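## Task

Remove the 25A-marked contactor from the DIN rail and set it down inside the tray, leaving every other device still clipped onto the rail.

## Robot and tools

ROBOT. Two six-joint arms, left_arm and right_arm, each with a parallel two-finger gripper and a wrist camera. Cameras: cam_head_left, cam_head_right, cam_high, cam_low, cam_left_wrist, cam_right_wrist (all 672x504). A camera stand sits behind the arms. Loose objects may occasionally get a small push from the scene itself.

FRAME. Everything uses the scene frame: origin at table-top height halfway between the arms, +x away from the robot over the table, +y toward left_arm, +z up (arm names do not match image sides). Calibrated bases: left_arm at (+0.001, +0.336, 0) m, right_arm at (+0.043, -0.293, 0) m, both facing roughly +x. A gripper's fingers point along its own +z and spread along its own y. end_effector_position is the spot between the pads, roughly 1 cm short of the fingertips. Printed positions and orientations may be wrong by a few cm, more when the arm is stretched out.

execute_actions(actions, cameras). actions is a list of actions; each action is a table of at most 15 rows, one row per 1/30 s step, and a short table repeats its final row until step 15. Every row is a single list of 14 numbers, each in [-1, 1]: dx, dy, dz, rx, ry, rz, opening for left_arm, then the same seven for right_arm. The six pose numbers are offsets, not poses: they are measured along scene axes from that arm's Hand target as it was when the action began, and every row of the action uses that same starting point. Scale: 1.0 equals 0.6 m for dx/dy/dz and 180 degrees for the rotation vector rx/ry/rz, which turns the gripper about its Hand target position. Sending the same offset twice moves twice. Opening is absolute: +1 fully open (0.094 m), -1 shut. Six zeros mean no new pose for that arm, but its opening number is still a live command, so repeat the current opening to leave the fingers alone (0 would half-close them). Images return only when actions is empty or cameras lists names (["all"] for all).

move(target, speed, blend, opening_speed, grip_force, blocking, cameras). target is one 14-number row or a list of up to 15 rows, same layout and scale as above; every row is an offset from the Hand targets at the move's start, not from the previous row. Paths are straight lines ending together, capped at 10 s, and do not avoid obstacles or the other arm. speed: m/s, 0.002 to 2.9, default 0.25 (turn rate twice that in rad/s); one value or one per target. blend: corner rounding in m per waypoint, 0 means stop there. opening_speed: rate on the -1..+1 scale per second, at least 0.2; use it to close gently. grip_force: newtons per finger pad, 10 to 50, one value or one per arm; it persists, and low forces close slowly. blocking=false returns early while the move continues. The result adds a move: line (done, off_target, moving, held, fault, and limits=paced or limits=held). done means at rest within 10 mm and 2 degrees; neither done nor off_target tells you about contact.

wait(seconds 0 to 3600) lets the scene run with no new commands; a running move keeps going. stop brakes a running move (braking needs distance). zoom_image(camera, region [x0, y0, x1, y1] in pixels, at most 504 by 504) enlarges part of that camera's latest image. read_manual gives licence texts only. finished_scene(scene) ends the current scene with its number; the result must already hold without the robot. After ending scene 1, make no further call in that reply.

RESULTS. Per arm: end_effector_position (m) and end_effector_quat_wxyz, Hand target (the commanded pose after clipping, base for the next offsets), Tool commands, grip_measured (opening on the -1..+1 scale; last Joint positions entry is the opening in metres), grip_effort_nm (gripper motor effort, negative closing; not a pad force), Joint positions, Joint velocities (may be omitted when all are noise), joint torques (offsets, noise, first three wrap at ±28 N m). Action calls also list end_effector_position at some steps. MOTOR HOT and FAULT lines warn of heating and stops.

BEHAVIOUR. Each step the commanded orientation is limited to within 40 degrees of the measured one. Friction and weight often leave the gripper a few cm short of the target; a later execute_actions call re-requests the Hand target, and you can add the missing distance as an offset. A blocked arm keeps pushing until you command it back past the gripper. Near full closure on a hard part, grip_measured reads about 0.06 below the part's width; small or round parts read lower. To release, command an opening well above grip_measured.

AVOID. Dropping or releasing a moving part, fast contacts, targets far beyond a contact (they press hard), striking fixed or heavy items, anything falling or being left off the table, arms or grippers touching each other (the clearance check does not protect grippers or wrist cameras), closing on the other arm's fingers, straining a wrist camera cable, and paths close past an arm's own base, which can whip the elbow round. Long holds, stretched poses and pushing at unreachable targets heat motors; at 90 °C the arm folds and idles, at 100 °C it goes limp.

Each tool is called after "Emit:" as name([rows], argument=value, ...), one row to a line, values as JSON.

## Session

Emit:
execute_actions(actions=[])

Scene clock: 0.00 s.
left_arm: end_effector_position=(+0.4109, +0.3365, +0.1295) grip_measured=+1.000 grip_effort_nm=n/a end_effector_quat_wxyz=(+0.626, -0.037, +0.779, -0.006) | right_arm: end_effector_position=(+0.4369, -0.2983, +0.0961) grip_measured=+1.000 grip_effort_nm=n/a end_effector_quat_wxyz=(+0.566, +0.020, +0.823, -0.043)
Joint positions: left_arm=[-0.016 1.535 0.386 0.932 -0.067 -0.073 0.094] | right_arm=[0.015 1.505 0.371 0.767 0.137 0.001 0.094]
Joint velocities: within noise
Joint torques (N m): no reading
Heat: left arm: 36 °C; right arm: 32 °C.
Hand target: left_arm +0.4126, +0.3365, +0.1352; +0.632, -0.038, +0.774, -0.007 | right_arm +0.4414, -0.2983, +0.1083; +0.581, +0.022, +0.812, -0.043
Tool commands: left_gripper/opening=+1.0 right_gripper/opening=+1.0

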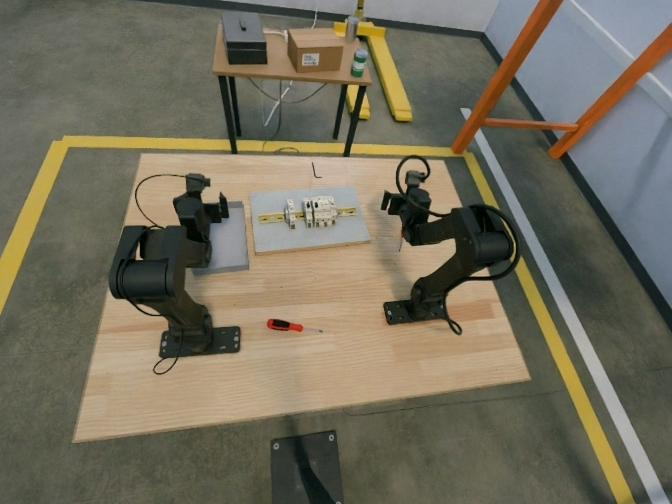

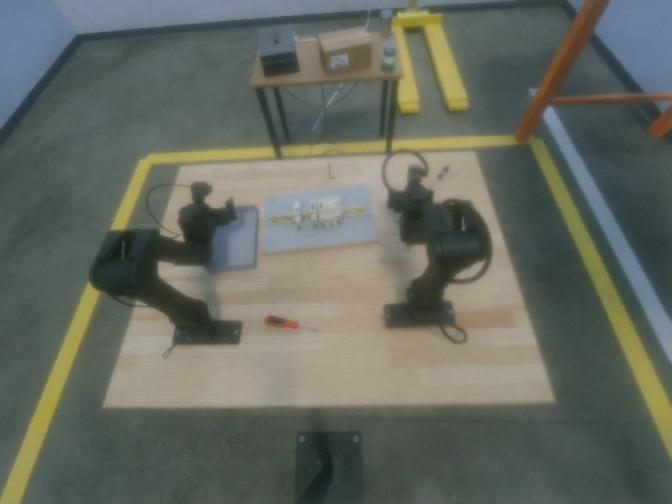

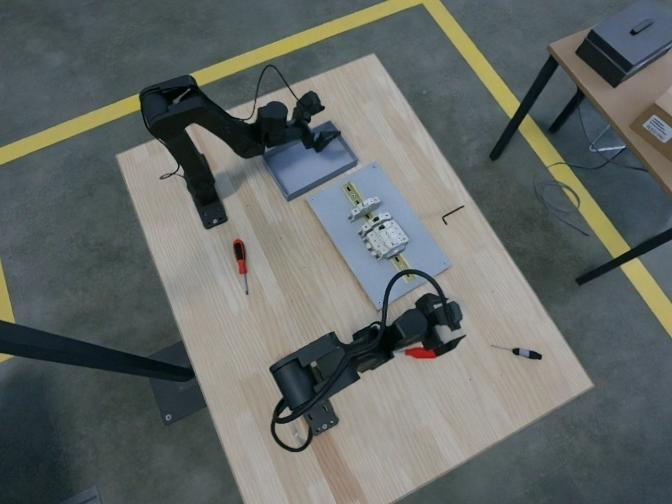

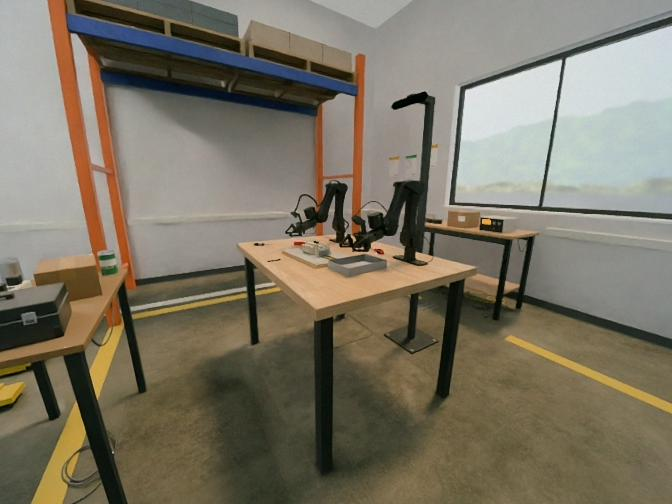

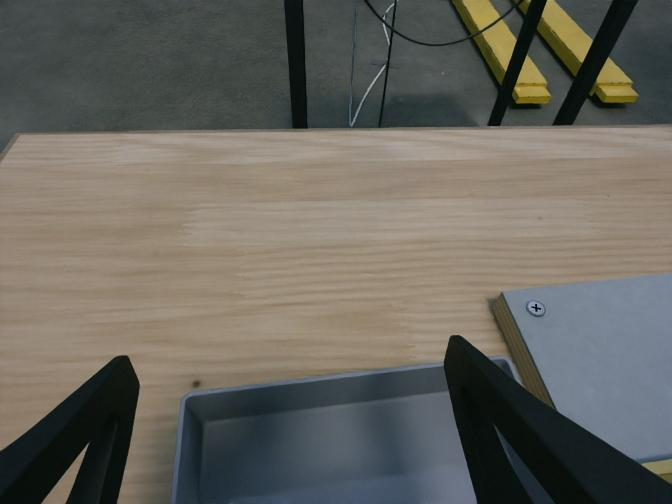

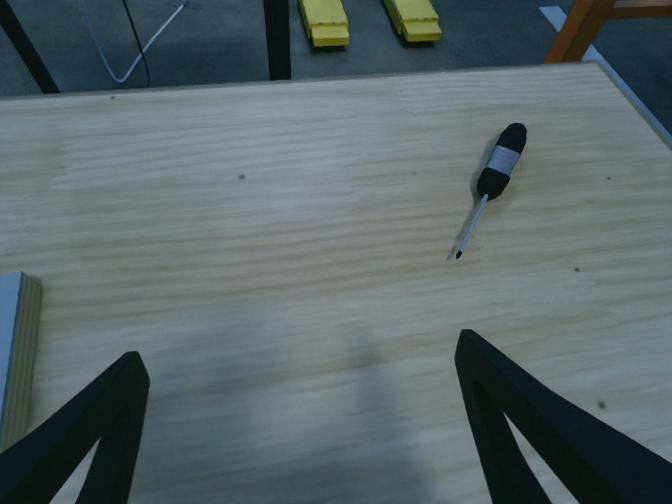

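Emit:
zoom_image(camera="cam_high", region=[300, 150, 460, 310])

Emit:
zoom_image(camera="cam_head_left", region=[240, 170, 380, 260])

Emit:
zoom_image(camera="cam_low", region=[260, 220, 420, 300])

Scaled by 3.150 from the camera's image (finer frame: 960x720).

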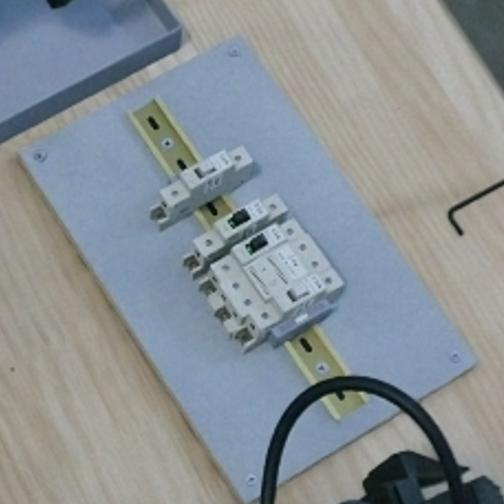

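Scaled by 3.600 from the camera's image (finer frame: 960x720).

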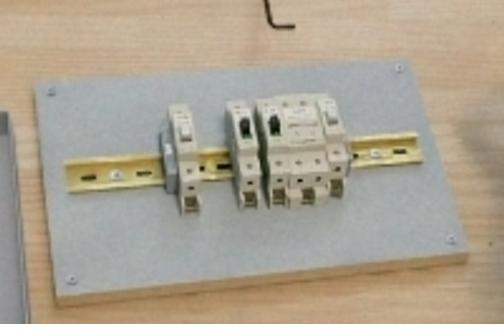

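Scaled by 3.150 from the camera's image (finer frame: 960x720).

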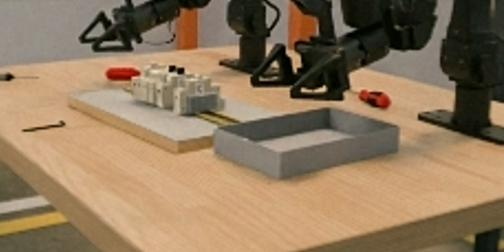

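Emit:
move(target=[-0.0877, -0.5275, 0.19, 0.012, 0.2329, -0.022, 1, 0, 0, 0, 0, 0, 0, 1], cameras=["cam_left_wrist", "cam_head_left"])

Scene clock: 77.57 s.
left_arm: end_effector_position=(+0.3561, +0.0205, +0.2554) grip_measured=+1.000 grip_effort_nm=0.01 end_effector_quat_wxyz=(+0.320, +0.004, +0.947, -0.007) | right_arm: end_effector_position=(+0.4369, -0.2983, +0.0961) grip_measured=+1.000 grip_effort_nm=0.00 end_effector_quat_wxyz=(+0.566, +0.020, +0.823, -0.043)
Joint positions: left_arm=[-0.892 2.04 2.241 -1.32 -0.486 -0.783 0.094] | right_arm=[0.015 1.505 0.371 0.767 0.137 0.001 0.094]
Joint torques (N m): left_arm=[0.47 -8.47 7.72 0.43 -0.16 -0.1] | right_arm=[-0.02 -6.3 5.19 1.94 0.06 -0.02]
Heat: left arm: 41 °C; right arm: 37 °C.
Hand target: left_arm +0.3600, +0.0200, +0.2491; +0.313, +0.000, +0.950, +0.000 | right_arm +0.4414, -0.2983, +0.1083; +0.581, +0.022, +0.812, -0.043
Off the commanded pose: left_arm 0.007 m, 1 deg | right_arm 0.013 m, 2 deg.
move: done
Images, in order (width x height): cam_head_left 672x504, cam_left_wrist 672x504.

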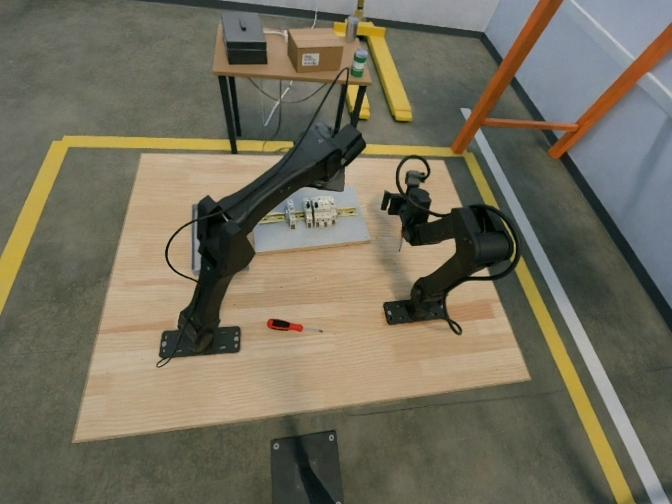

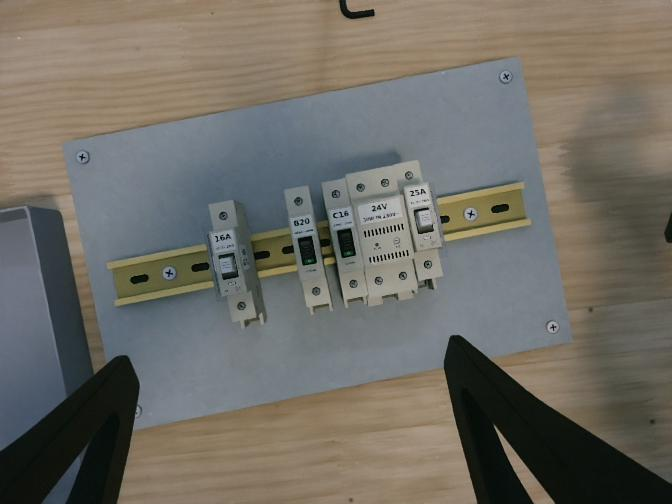

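Emit:
zoom_image(camera="cam_left_wrist", region=[190, 150, 460, 340])

Emit:
zoom_image(camera="cam_left_wrist", region=[320, 150, 450, 310])

Emit:
zoom_image(camera="cam_left_wrist", region=[190, 180, 290, 340])

Scaled by 1.867 from the camera's image (finer frame: 960x720).

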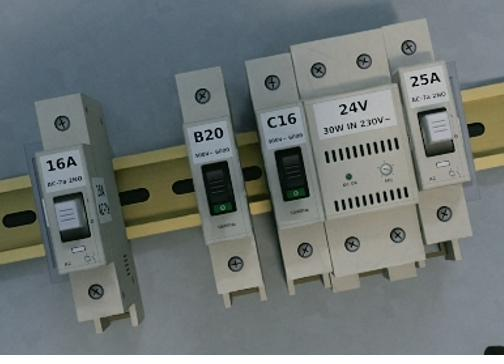

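Scaled by 3.150 from the camera's image (finer frame: 960x720).

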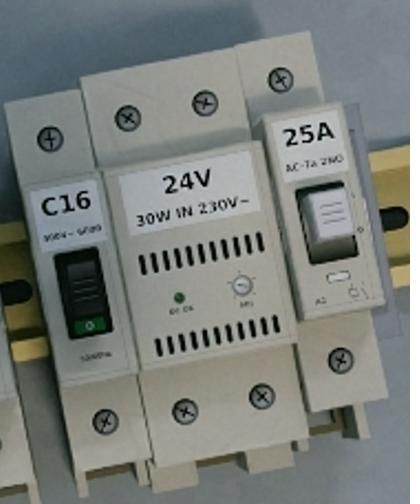

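Scaled by 3.150 from the camera's image (finer frame: 960x720).

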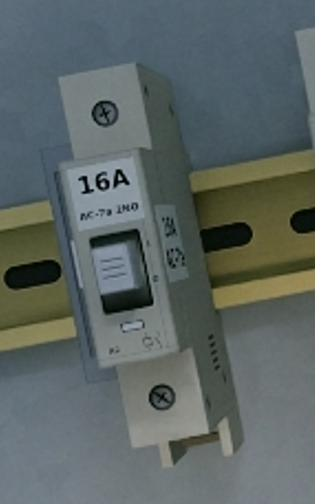

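Emit:
move(target=[-0.1833, 0, -0.198, -0.0485, -0.2749, -0.1039, 1, 0, 0, 0, 0, 0, 0, 1], cameras=["cam_left_wrist"])

Emit:
zoom_image(camera="cam_left_wrist", region=[200, 120, 500, 345])

Scene clock: 171.87 s.
left_arm: end_effector_position=(+0.2489, +0.0191, +0.1371) grip_measured=+1.000 grip_effort_nm=0.01 end_effector_quat_wxyz=(+0.677, +0.120, +0.716, -0.122) | right_arm: end_effector_position=(+0.4369, -0.2983, +0.0961) grip_measured=+1.000 grip_effort_nm=0.00 end_effector_quat_wxyz=(+0.566, +0.020, +0.823, -0.043)
Joint positions: left_arm=[-1.261 1.797 0.476 1.23 -0.929 -0.085 0.094] | right_arm=[0.015 1.505 0.371 0.767 0.137 0.001 0.094]
Joint torques (N m): left_arm=[0.51 -5.11 3.45 1.34 0.07 0] | right_arm=[-0.03 -6.3 5.22 1.95 0.05 -0.03]
Heat: left arm: 40 °C; right arm: 38 °C.
Hand target: left_arm +0.2499, +0.0200, +0.1302; +0.675, +0.127, +0.717, -0.119 | right_arm +0.4414, -0.2983, +0.1083; +0.581, +0.022, +0.812, -0.043
Off the commanded pose: left_arm 0.007 m, 1 deg | right_arm 0.013 m, 2 deg.
move: done

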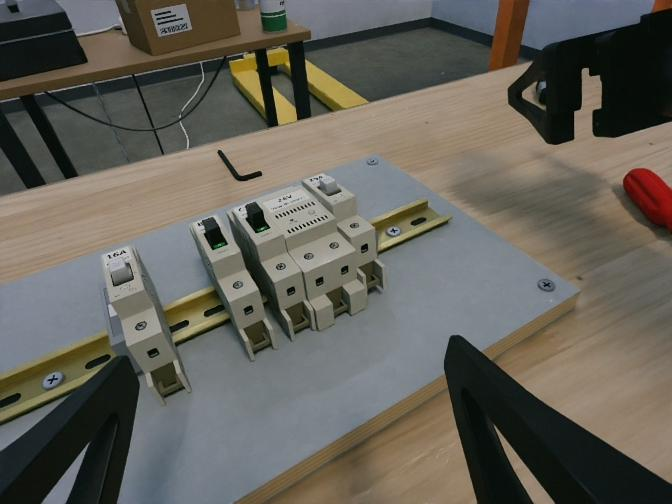

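Scaled by 1.680 from the camera's image (finer frame: 960x720).

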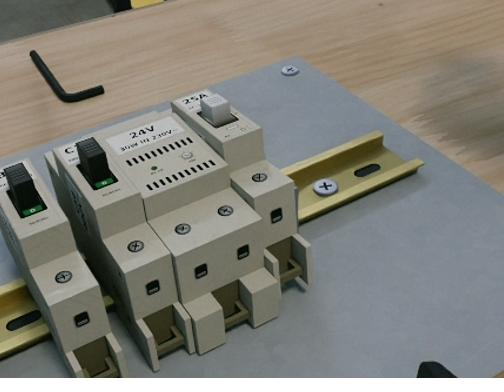

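Emit:
zoom_image(camera="cam_left_wrist", region=[290, 160, 400, 310])

Scaled by 3.360 from the camera's image (finer frame: 960x720).

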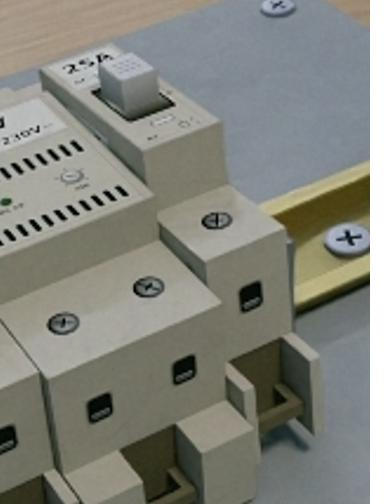

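Emit:
move([
  [0, 0.3, 0.2, 0, 0, 0, 1, 0, 0, 0.05, 0, 0, 0, 1],
  [0, 0.3, 0.2, 0, 0, 0, 1, -0.2357, 0.3305, -0.0305, 0.0246, -0.045, 0.1947, 1],
], cameras=["cam_right_wrist", "cam_head_left"])

Emit:
zoom_image(camera="cam_right_wrist", region=[200, 120, 500, 345])

Scene clock: 364.90 s.
left_arm: end_effector_position=(+0.2500, +0.1995, +0.2368) grip_measured=+1.000 grip_effort_nm=0.01 end_effector_quat_wxyz=(+0.669, +0.133, +0.723, -0.110) | right_arm: end_effector_position=(+0.3007, -0.1004, +0.0819) grip_measured=+1.000 grip_effort_nm=0.00 end_effector_quat_wxyz=(+0.604, -0.204, +0.754, +0.158)
Joint positions: left_arm=[-0.752 0.501 0.31 0.102 -0.421 -0.017 0.094] | right_arm=[0.747 1.566 -0.001 1.336 0.25 0.05 0.094]
Joint torques (N m): left_arm=[0.61 0.02 9.36 1.2 0.13 -0.12] | right_arm=[0.54 -2.71 1.87 2.46 0.12 -0.03]
Heat: left arm: 45 °C; right arm: 39 °C.
Hand target: left_arm +0.2500, +0.2000, +0.2503; +0.675, +0.126, +0.717, -0.119 | right_arm +0.2999, -0.0999, +0.0899; +0.621, -0.198, +0.740, +0.167
Off the commanded pose: left_arm 0.013 m, 2 deg | right_arm 0.008 m, 3 deg.
joint sent to its limit (right arm) — joint 3 (elbow), lower limit, where the elbow is as bent as it goes. The joint targets still meet the commanded pose.
move: off_target (left_arm, right_arm)
Images, in order (width x height): cam_head_left 672x504, cam_right_wrist 672x504.

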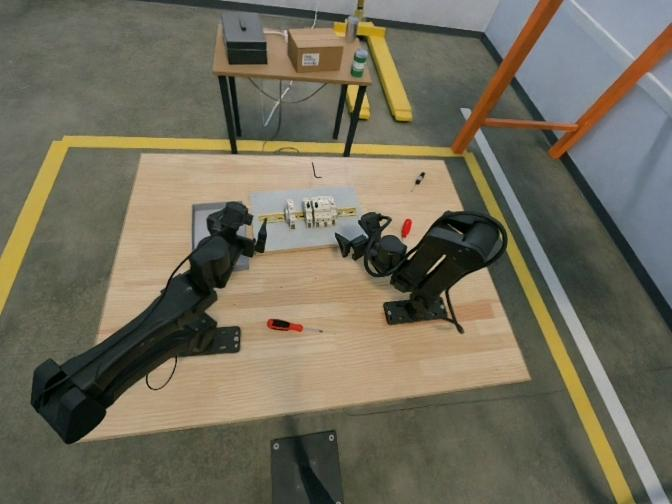

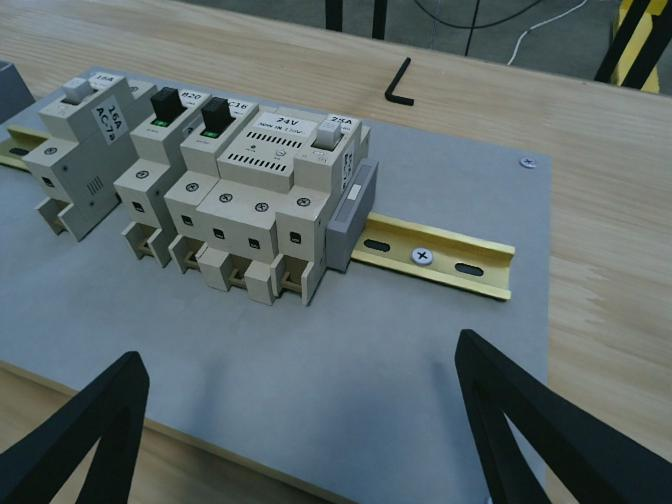

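Scaled by 1.680 from the camera's image (finer frame: 960x720).

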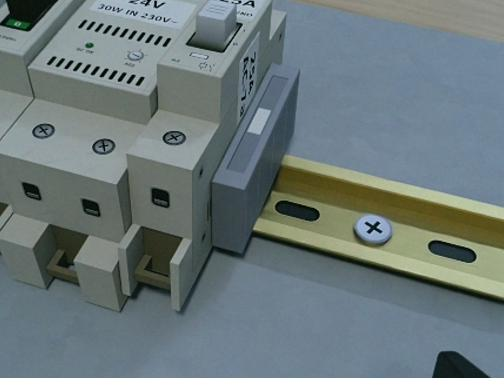

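Emit:
zoom_image(camera="cam_right_wrist", region=[250, 100, 400, 320])

Emit:
zoom_image(camera="cam_right_wrist", region=[20, 70, 170, 260])

Scaled by 2.291 from the camera's image (finer frame: 960x720).

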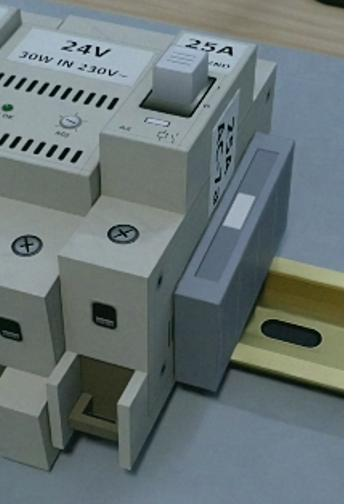

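Scaled by 2.653 from the camera's image (finer frame: 960x720).

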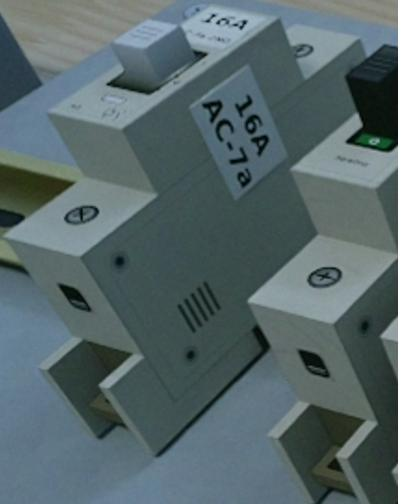

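Emit:
move(target=[0, 0, 0, 0, 0, 0, 1, 0.05, 0.0467, -0.0333, 0, 0, 0, 1], cameras=["cam_right_wrist"], speed=0.1)

Emit:
zoom_image(camera="cam_right_wrist", region=[130, 150, 330, 350])

Scene clock: 406.83 s.
left_arm: end_effector_position=(+0.2500, +0.1995, +0.2368) grip_measured=+1.000 grip_effort_nm=0.01 end_effector_quat_wxyz=(+0.669, +0.133, +0.723, -0.110) | right_arm: end_effector_position=(+0.3207, -0.0808, +0.0439) grip_measured=+1.000 grip_effort_nm=0.00 end_effector_quat_wxyz=(+0.576, -0.216, +0.775, +0.143)
Joint positions: left_arm=[-0.752 0.501 0.31 0.102 -0.421 -0.017 0.094] | right_arm=[0.747 1.876 0.119 1.447 0.251 0.05 0.094]
Joint torques (N m): left_arm=[0.81 0.06 9.44 1.22 0.1 -0.12] | right_arm=[-0.09 -4.22 3.03 3.03 0.04 -0.03]
Heat: left arm: 43 °C; right arm: 40 °C.
Hand target: left_arm +0.2500, +0.2000, +0.2503; +0.675, +0.126, +0.717, -0.119 | right_arm +0.3299, -0.0720, +0.0698; +0.621, -0.198, +0.740, +0.167
Off the commanded pose: left_arm 0.013 m, 2 deg | right_arm 0.029 m, 7 deg.
joint sent to its limit (right arm) — joint 4 (wrist pitch), upper limit. The joint targets still meet the commanded pose.
move: off_target (right_arm)

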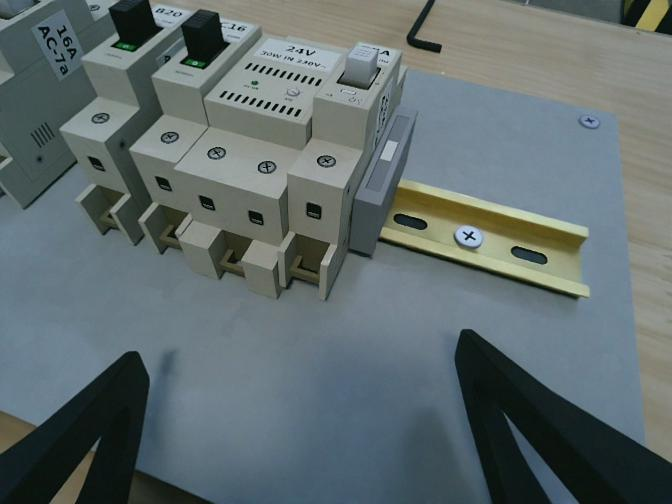

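Scaled by 2.520 from the camera's image (finer frame: 960x720).

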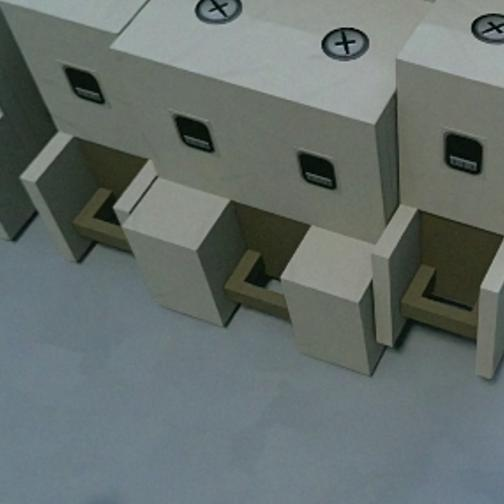

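Emit:
zoom_image(camera="cam_right_wrist", region=[270, 20, 430, 180])

Emit:
zoom_image(camera="cam_right_wrist", region=[270, 140, 430, 300])

Scaled by 3.150 from the camera's image (finer frame: 960x720).

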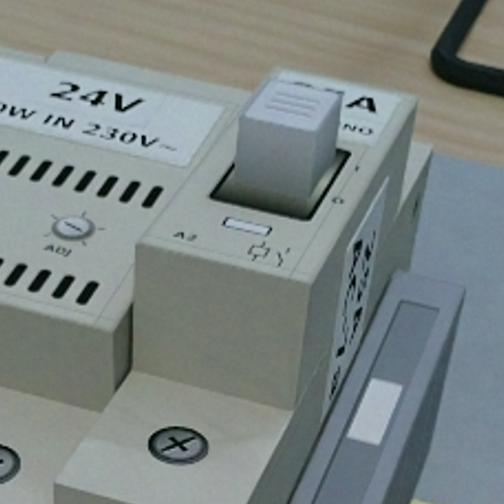

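Scaled by 3.150 from the camera's image (finer frame: 960x720).

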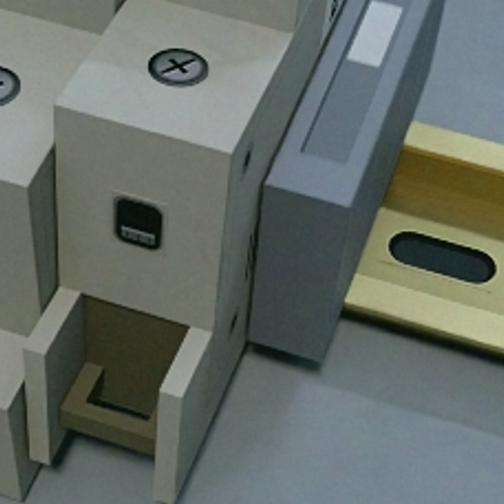

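Emit:
move([
  [0, 0, 0, 0, 0, 0, 1, -0.05, -0.0967, 0.217, -0.2093, 0.1037, 0.1541, 1],
  [0, 0, 0, 0, 0, 0, 1, 0.1068, 0.0183, 0.2003, -0.4186, 0.2074, 0.3082, 0.45],
], blend=[0.05, 0], cameras=["cam_right_wrist", "cam_head_left", "cam_high"])

Scene clock: 626.73 s.
left_arm: end_effector_position=(+0.2500, +0.1995, +0.2367) grip_measured=+1.000 grip_effort_nm=0.01 end_effector_quat_wxyz=(+0.669, +0.133, +0.723, -0.109) | right_arm: end_effector_position=(+0.3907, -0.0658, +0.1899) grip_measured=+0.453 grip_effort_nm=-0.11 end_effector_quat_wxyz=(-0.059, +0.745, -0.664, +0.017)
Joint positions: left_arm=[-0.752 0.501 0.31 0.101 -0.421 -0.017 0.094] | right_arm=[0.546 2.079 2.2 -1.569 0.001 -1.111 0.068]
Joint torques (N m): left_arm=[0.64 -0.08 9.24 1.21 0.15 -0.12] | right_arm=[0.44 -9.02 7.56 0.44 0.02 -0.07]
Heat: left arm: 44 °C; right arm: 48 °C.
Hand target: left_arm +0.2500, +0.2000, +0.2502; +0.675, +0.126, +0.717, -0.119 | right_arm +0.3939, -0.0610, +0.1900; +0.000, +0.750, -0.661, +0.000
Off the commanded pose: left_arm 0.014 m, 2 deg | right_arm 0.006 m, 7 deg.
joint sent to its limit (right arm) — joint 4 (wrist pitch), lower limit. The joint targets are off in orientation, not in position.
move: off_target (right_arm); target 2's new opening was sent with right_arm's hand 0.006 m and 7 deg from that target
Images, in order (width x height): cam_head_left 672x504, cam_high 672x504, cam_right_wrist 672x504.

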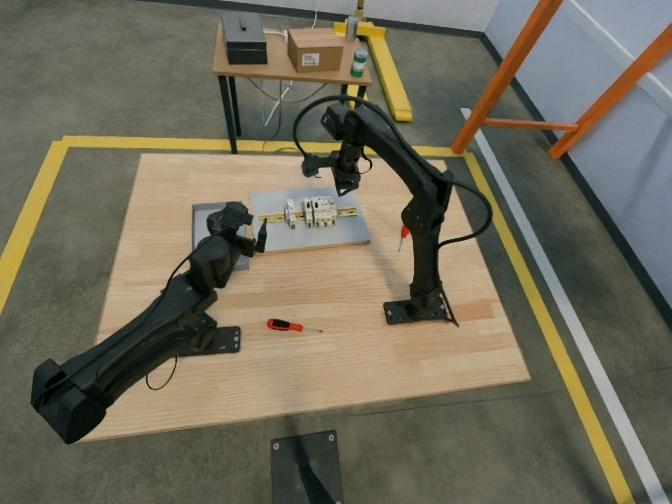

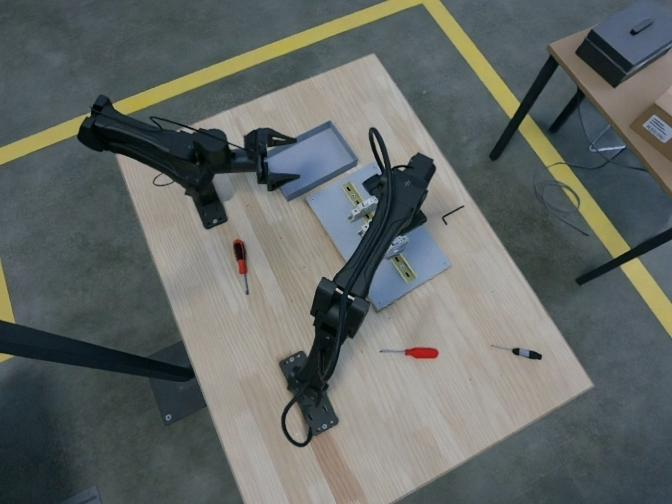

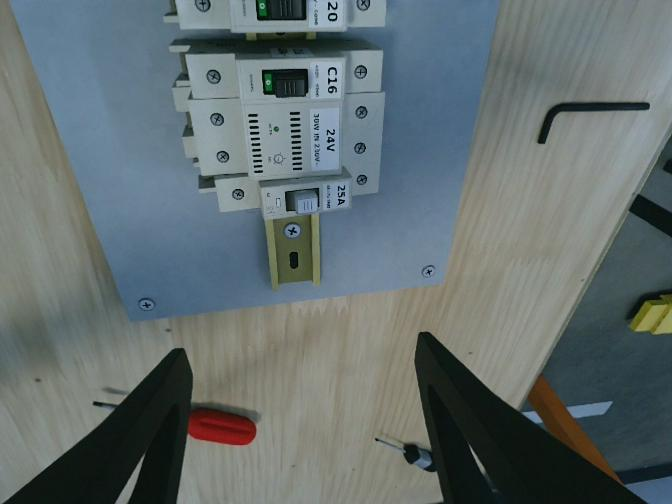

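Emit:
zoom_image(camera="cam_right_wrist", region=[180, 130, 400, 310])

Scaled by 2.291 from the camera's image (finer frame: 960x720).

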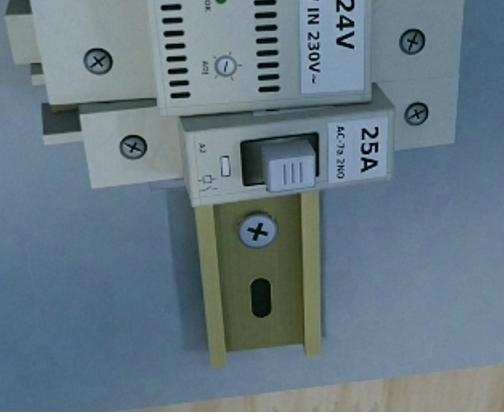

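Emit:
move(target=[0, -0.3, -0.2, 0, 0, 0, 1, 0.0218, 0.0033, -0.1333, 0, 0, 0, 0.45], cameras=["cam_right_wrist", "cam_left_wrist"], speed=0.15)

Emit:
zoom_image(camera="cam_left_wrist", region=[250, 60, 450, 260])

Emit:
zoom_image(camera="cam_right_wrist", region=[150, 190, 450, 490])

Scene clock: 810.60 s.
left_arm: end_effector_position=(+0.2493, +0.0240, +0.1290) grip_measured=+1.000 grip_effort_nm=0.01 end_effector_quat_wxyz=(+0.671, +0.132, +0.720, -0.118) | right_arm: end_effector_position=(+0.4035, -0.0576, +0.1223) grip_measured=+0.452 grip_effort_nm=-0.11 end_effector_quat_wxyz=(-0.009, +0.751, -0.660, +0.003)
Joint positions: left_arm=[-1.249 1.798 0.45 1.231 -0.905 -0.085 0.094] | right_arm=[0.546 2.208 2.135 -1.479 0.001 -1.123 0.068]
Joint torques (N m): left_arm=[-0.54 -5.07 5.29 1.33 -0.17 -0.02] | right_arm=[-0.65 -10.04 4.29 0.5 0.01 -0.08]
Heat: left arm: 45 °C; right arm: 34 °C.
Hand target: left_arm +0.2499, +0.0200, +0.1302; +0.675, +0.126, +0.717, -0.119 | right_arm +0.4070, -0.0590, +0.1100; +0.000, +0.750, -0.661, +0.000
Off the commanded pose: left_arm 0.004 m, 1 deg | right_arm 0.013 m, 1 deg.
move: off_target (right_arm)
Images, in order (width x height): cam_left_wrist 672x504, cam_right_wrist 672x504.

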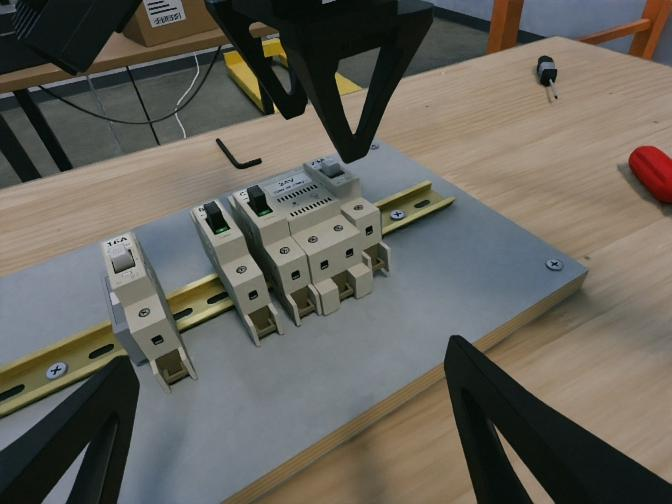

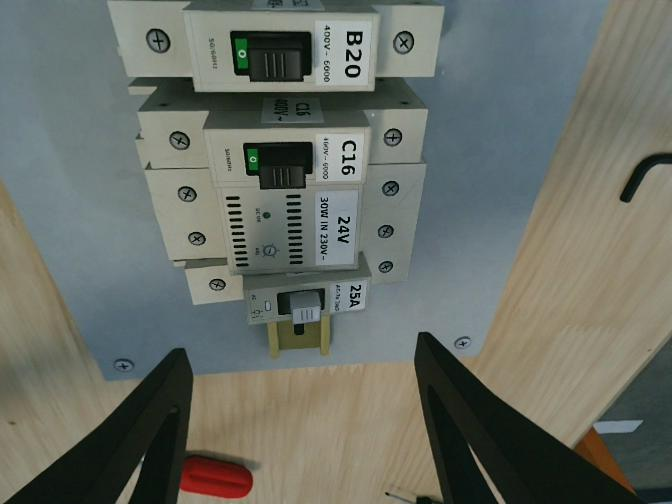

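Scaled by 2.520 from the camera's image (finer frame: 960x720).

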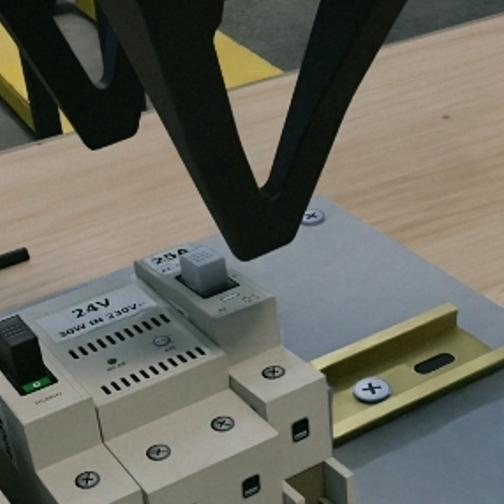

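Scaled by 1.680 from the camera's image (finer frame: 960x720).

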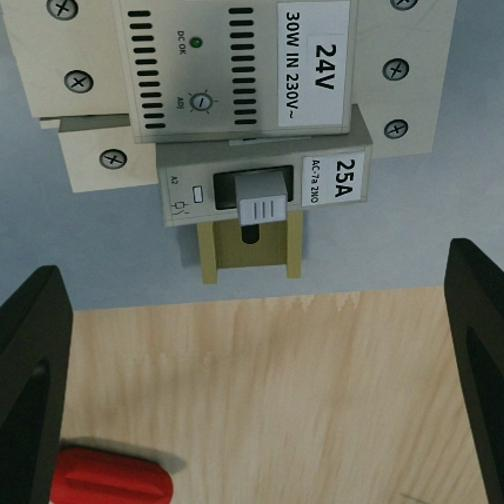

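Emit:
move([
  [0, 0, 0, 0, 0, 0, 1, 0.0058, -0.0167, 0, 0, 0, 0, 0.45],
  [0, 0, 0, 0, 0, 0, 1, 0.0058, -0.0167, -0.045, 0, 0, 0, 0.45],
], cameras=["cam_right_wrist", "cam_left_wrist"], speed=0.08)

Emit:
zoom_image(camera="cam_left_wrist", region=[250, 100, 450, 300])

Emit:
zoom_image(camera="cam_right_wrist", region=[150, 190, 450, 490])

Scene clock: 849.70 s.
left_arm: end_effector_position=(+0.2493, +0.0239, +0.1293) grip_measured=+1.000 grip_effort_nm=0.01 end_effector_quat_wxyz=(+0.671, +0.132, +0.720, -0.119) | right_arm: end_effector_position=(+0.4097, -0.0690, +0.0880) grip_measured=+0.452 grip_effort_nm=-0.12 end_effector_quat_wxyz=(+0.000, +0.749, -0.663, +0.002)
Joint positions: left_arm=[-1.249 1.798 0.45 1.233 -0.905 -0.085 0.094] | right_arm=[0.516 2.208 1.998 -1.359 0.003 -1.146 0.068]
Joint torques (N m): left_arm=[-0.46 -5.04 5.42 1.32 -0.16 0] | right_arm=[-0.21 -11.7 4.01 0.46 0 -0.08]
Heat: left arm: 48 °C; right arm: 32 °C.
Hand target: left_arm +0.2499, +0.0200, +0.1302; +0.675, +0.126, +0.717, -0.119 | right_arm +0.4105, -0.0691, +0.0830; +0.000, +0.750, -0.661, +0.000
Off the commanded pose: left_arm 0.004 m, 1 deg | right_arm 0.005 m, 0 deg.
move: done
Images, in order (width x height): cam_left_wrist 672x504, cam_right_wrist 672x504.

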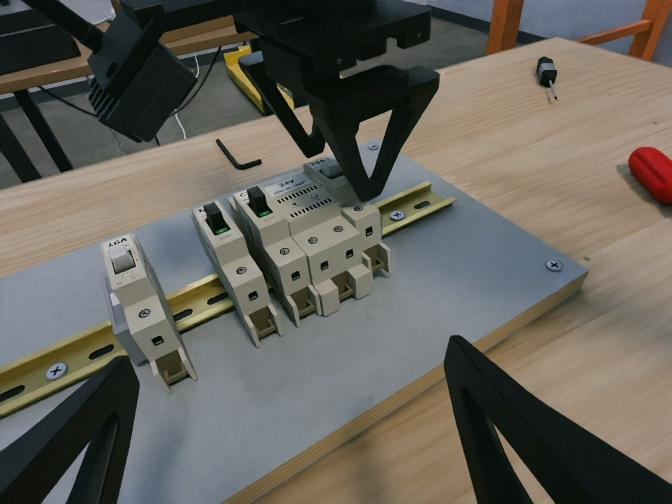

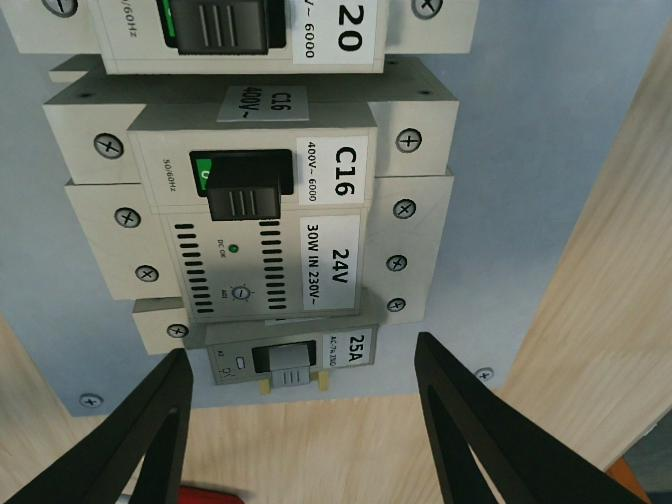

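Scaled by 2.520 from the camera's image (finer frame: 960x720).

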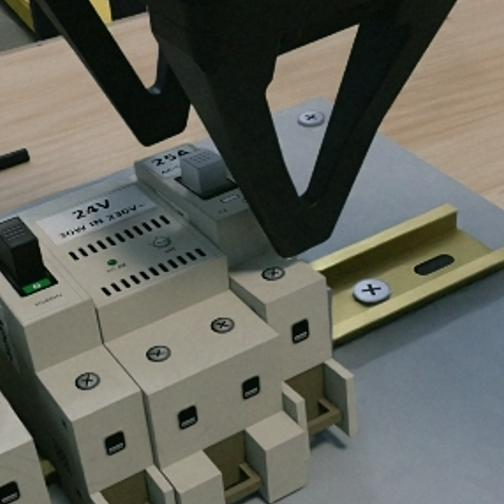

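Scaled by 1.680 from the camera's image (finer frame: 960x720).

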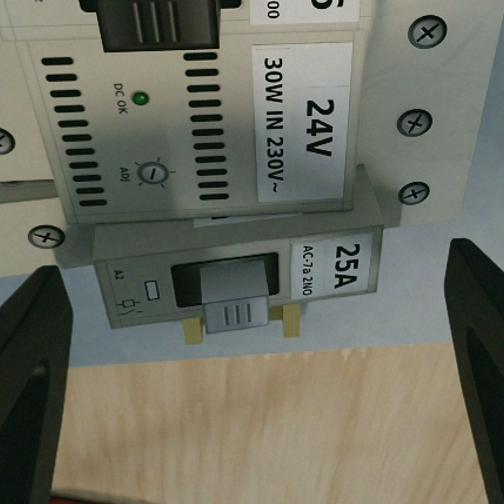

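Emit:
move(target=[0, 0, 0, 0, 0, 0, 1, 0, 0.0033, -0.0067, 0, 0, 0.0167, 0.45], cameras=[], speed=0.05)

Emit:
move(target=[0, 0, 0, 0, 0, 0, 1, 0, 0, 0, 0, 0, 0, -0.12], cameras=["cam_right_wrist", "cam_left_wrist"], opening_speed=0.3)

Emit:
zoom_image(camera="cam_left_wrist", region=[250, 100, 450, 300])

Emit:
zoom_image(camera="cam_right_wrist", region=[150, 190, 450, 490])

Scene clock: 883.83 s.
left_arm: end_effector_position=(+0.2493, +0.0239, +0.1293) grip_measured=+1.000 grip_effort_nm=0.01 end_effector_quat_wxyz=(+0.671, +0.132, +0.720, -0.119) | right_arm: end_effector_position=(+0.4109, -0.0683, +0.0858) grip_measured=+0.452 grip_effort_nm=-0.11 end_effector_quat_wxyz=(-0.003, +0.764, -0.645, +0.002)
Joint positions: left_arm=[-1.249 1.798 0.45 1.233 -0.905 -0.085 0.094] | right_arm=[0.516 2.208 1.989 -1.346 0.003 -1.194 0.068]
Joint torques (N m): left_arm=[-0.59 -5.15 5.44 1.29 -0.15 -0.03] | right_arm=[0.14 -11.36 4.01 0.48 -0.02 -0.09]
Heat: left arm: 49 °C; right arm: 32 °C.
Hand target: left_arm +0.2499, +0.0200, +0.1302; +0.675, +0.126, +0.717, -0.119 | right_arm +0.4105, -0.0671, +0.0790; +0.000, +0.767, -0.641, +0.000
Off the commanded pose: left_arm 0.004 m, 1 deg | right_arm 0.007 m, 1 deg.
move: done

Scene clock: 885.93 s.
left_arm: end_effector_position=(+0.2493, +0.0239, +0.1293) grip_measured=+1.000 grip_effort_nm=0.01 end_effector_quat_wxyz=(+0.671, +0.132, +0.720, -0.119) | right_arm: end_effector_position=(+0.4109, -0.0683, +0.0857) grip_measured=-0.049 grip_effort_nm=-1.00 end_effector_quat_wxyz=(-0.003, +0.765, -0.644, +0.002)
Joint positions: left_arm=[-1.249 1.798 0.45 1.233 -0.905 -0.085 0.094] | right_arm=[0.516 2.208 1.989 -1.345 0.003 -1.195 0.045]
Joint torques (N m): left_arm=[-0.5 -5.03 5.37 1.31 -0.14 -0.02] | right_arm=[0.14 -11.37 4 0.46 0 -0.08]
Heat: left arm: 49 °C; right arm: 32 °C.
Hand target: left_arm +0.2499, +0.0200, +0.1302; +0.675, +0.126, +0.717, -0.119 | right_arm +0.4104, -0.0671, +0.0789; +0.000, +0.767, -0.641, +0.000
Off the commanded pose: left_arm 0.004 m, 1 deg | right_arm 0.007 m, 1 deg.
move: done
Images, in order (width x height): cam_left_wrist 672x504, cam_right_wrist 672x504.

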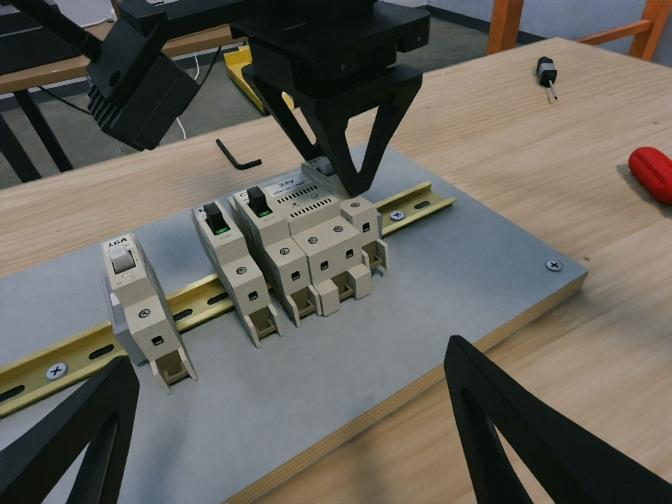

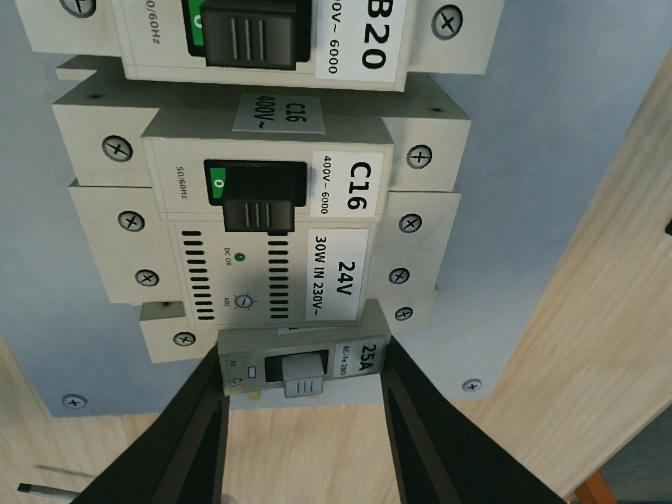

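Scaled by 2.520 from the camera's image (finer frame: 960x720).

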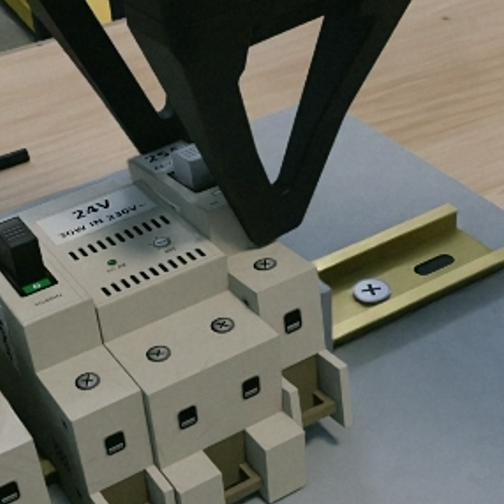

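Scaled by 1.680 from the camera's image (finer frame: 960x720).

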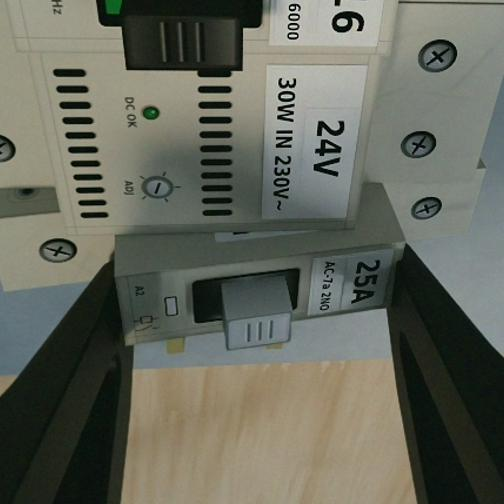

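Emit:
move(target=[0, 0, 0, 0, 0, 0, 1, 0.0046, -0.033, 0, 0, 0, 0, -0.12], cameras=["cam_right_wrist", "cam_left_wrist"], speed=0.03)

Emit:
zoom_image(camera="cam_left_wrist", region=[250, 100, 450, 300])

Scene clock: 898.73 s.
left_arm: end_effector_position=(+0.2493, +0.0239, +0.1293) grip_measured=+1.000 grip_effort_nm=0.01 end_effector_quat_wxyz=(+0.671, +0.132, +0.720, -0.119) | right_arm: end_effector_position=(+0.4115, -0.0716, +0.0846) grip_measured=-0.050 grip_effort_nm=-1.03 end_effector_quat_wxyz=(-0.013, +0.767, -0.642, -0.012)
Joint positions: left_arm=[-1.249 1.798 0.45 1.233 -0.905 -0.085 0.094] | right_arm=[0.495 2.191 1.957 -1.321 -0.031 -1.223 0.045]
Joint torques (N m): left_arm=[-0.5 -4.94 5.49 1.32 -0.16 0.02] | right_arm=[-1.72 -12.56 2.39 0.42 0.37 -0.22]
Heat: left arm: 49 °C; right arm: 32 °C.
Hand target: left_arm +0.2499, +0.0200, +0.1302; +0.675, +0.126, +0.717, -0.119 | right_arm +0.4132, -0.0869, +0.0790; +0.000, +0.767, -0.641, +0.000
Off the commanded pose: left_arm 0.004 m, 1 deg | right_arm 0.016 m, 2 deg.
move: off_target (right_arm)
Images, in order (width x height): cam_left_wrist 672x504, cam_right_wrist 672x504.

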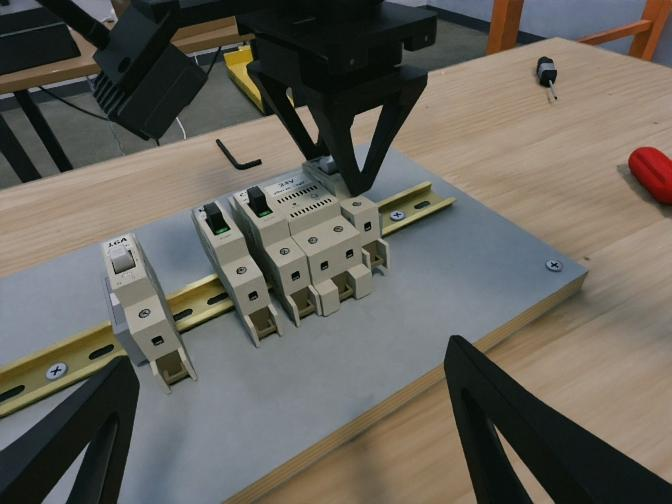

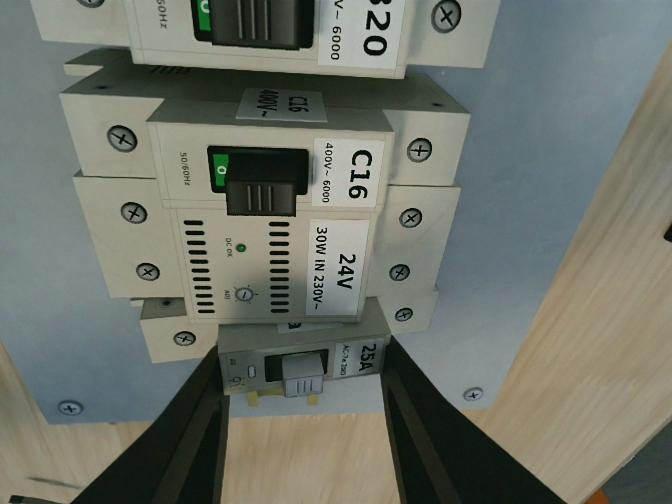

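Scaled by 2.520 from the camera's image (finer frame: 960x720).

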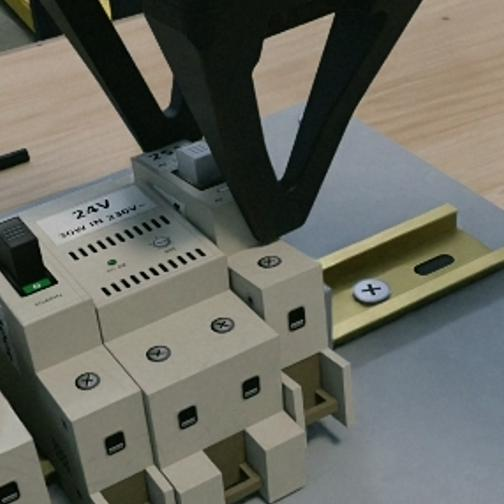

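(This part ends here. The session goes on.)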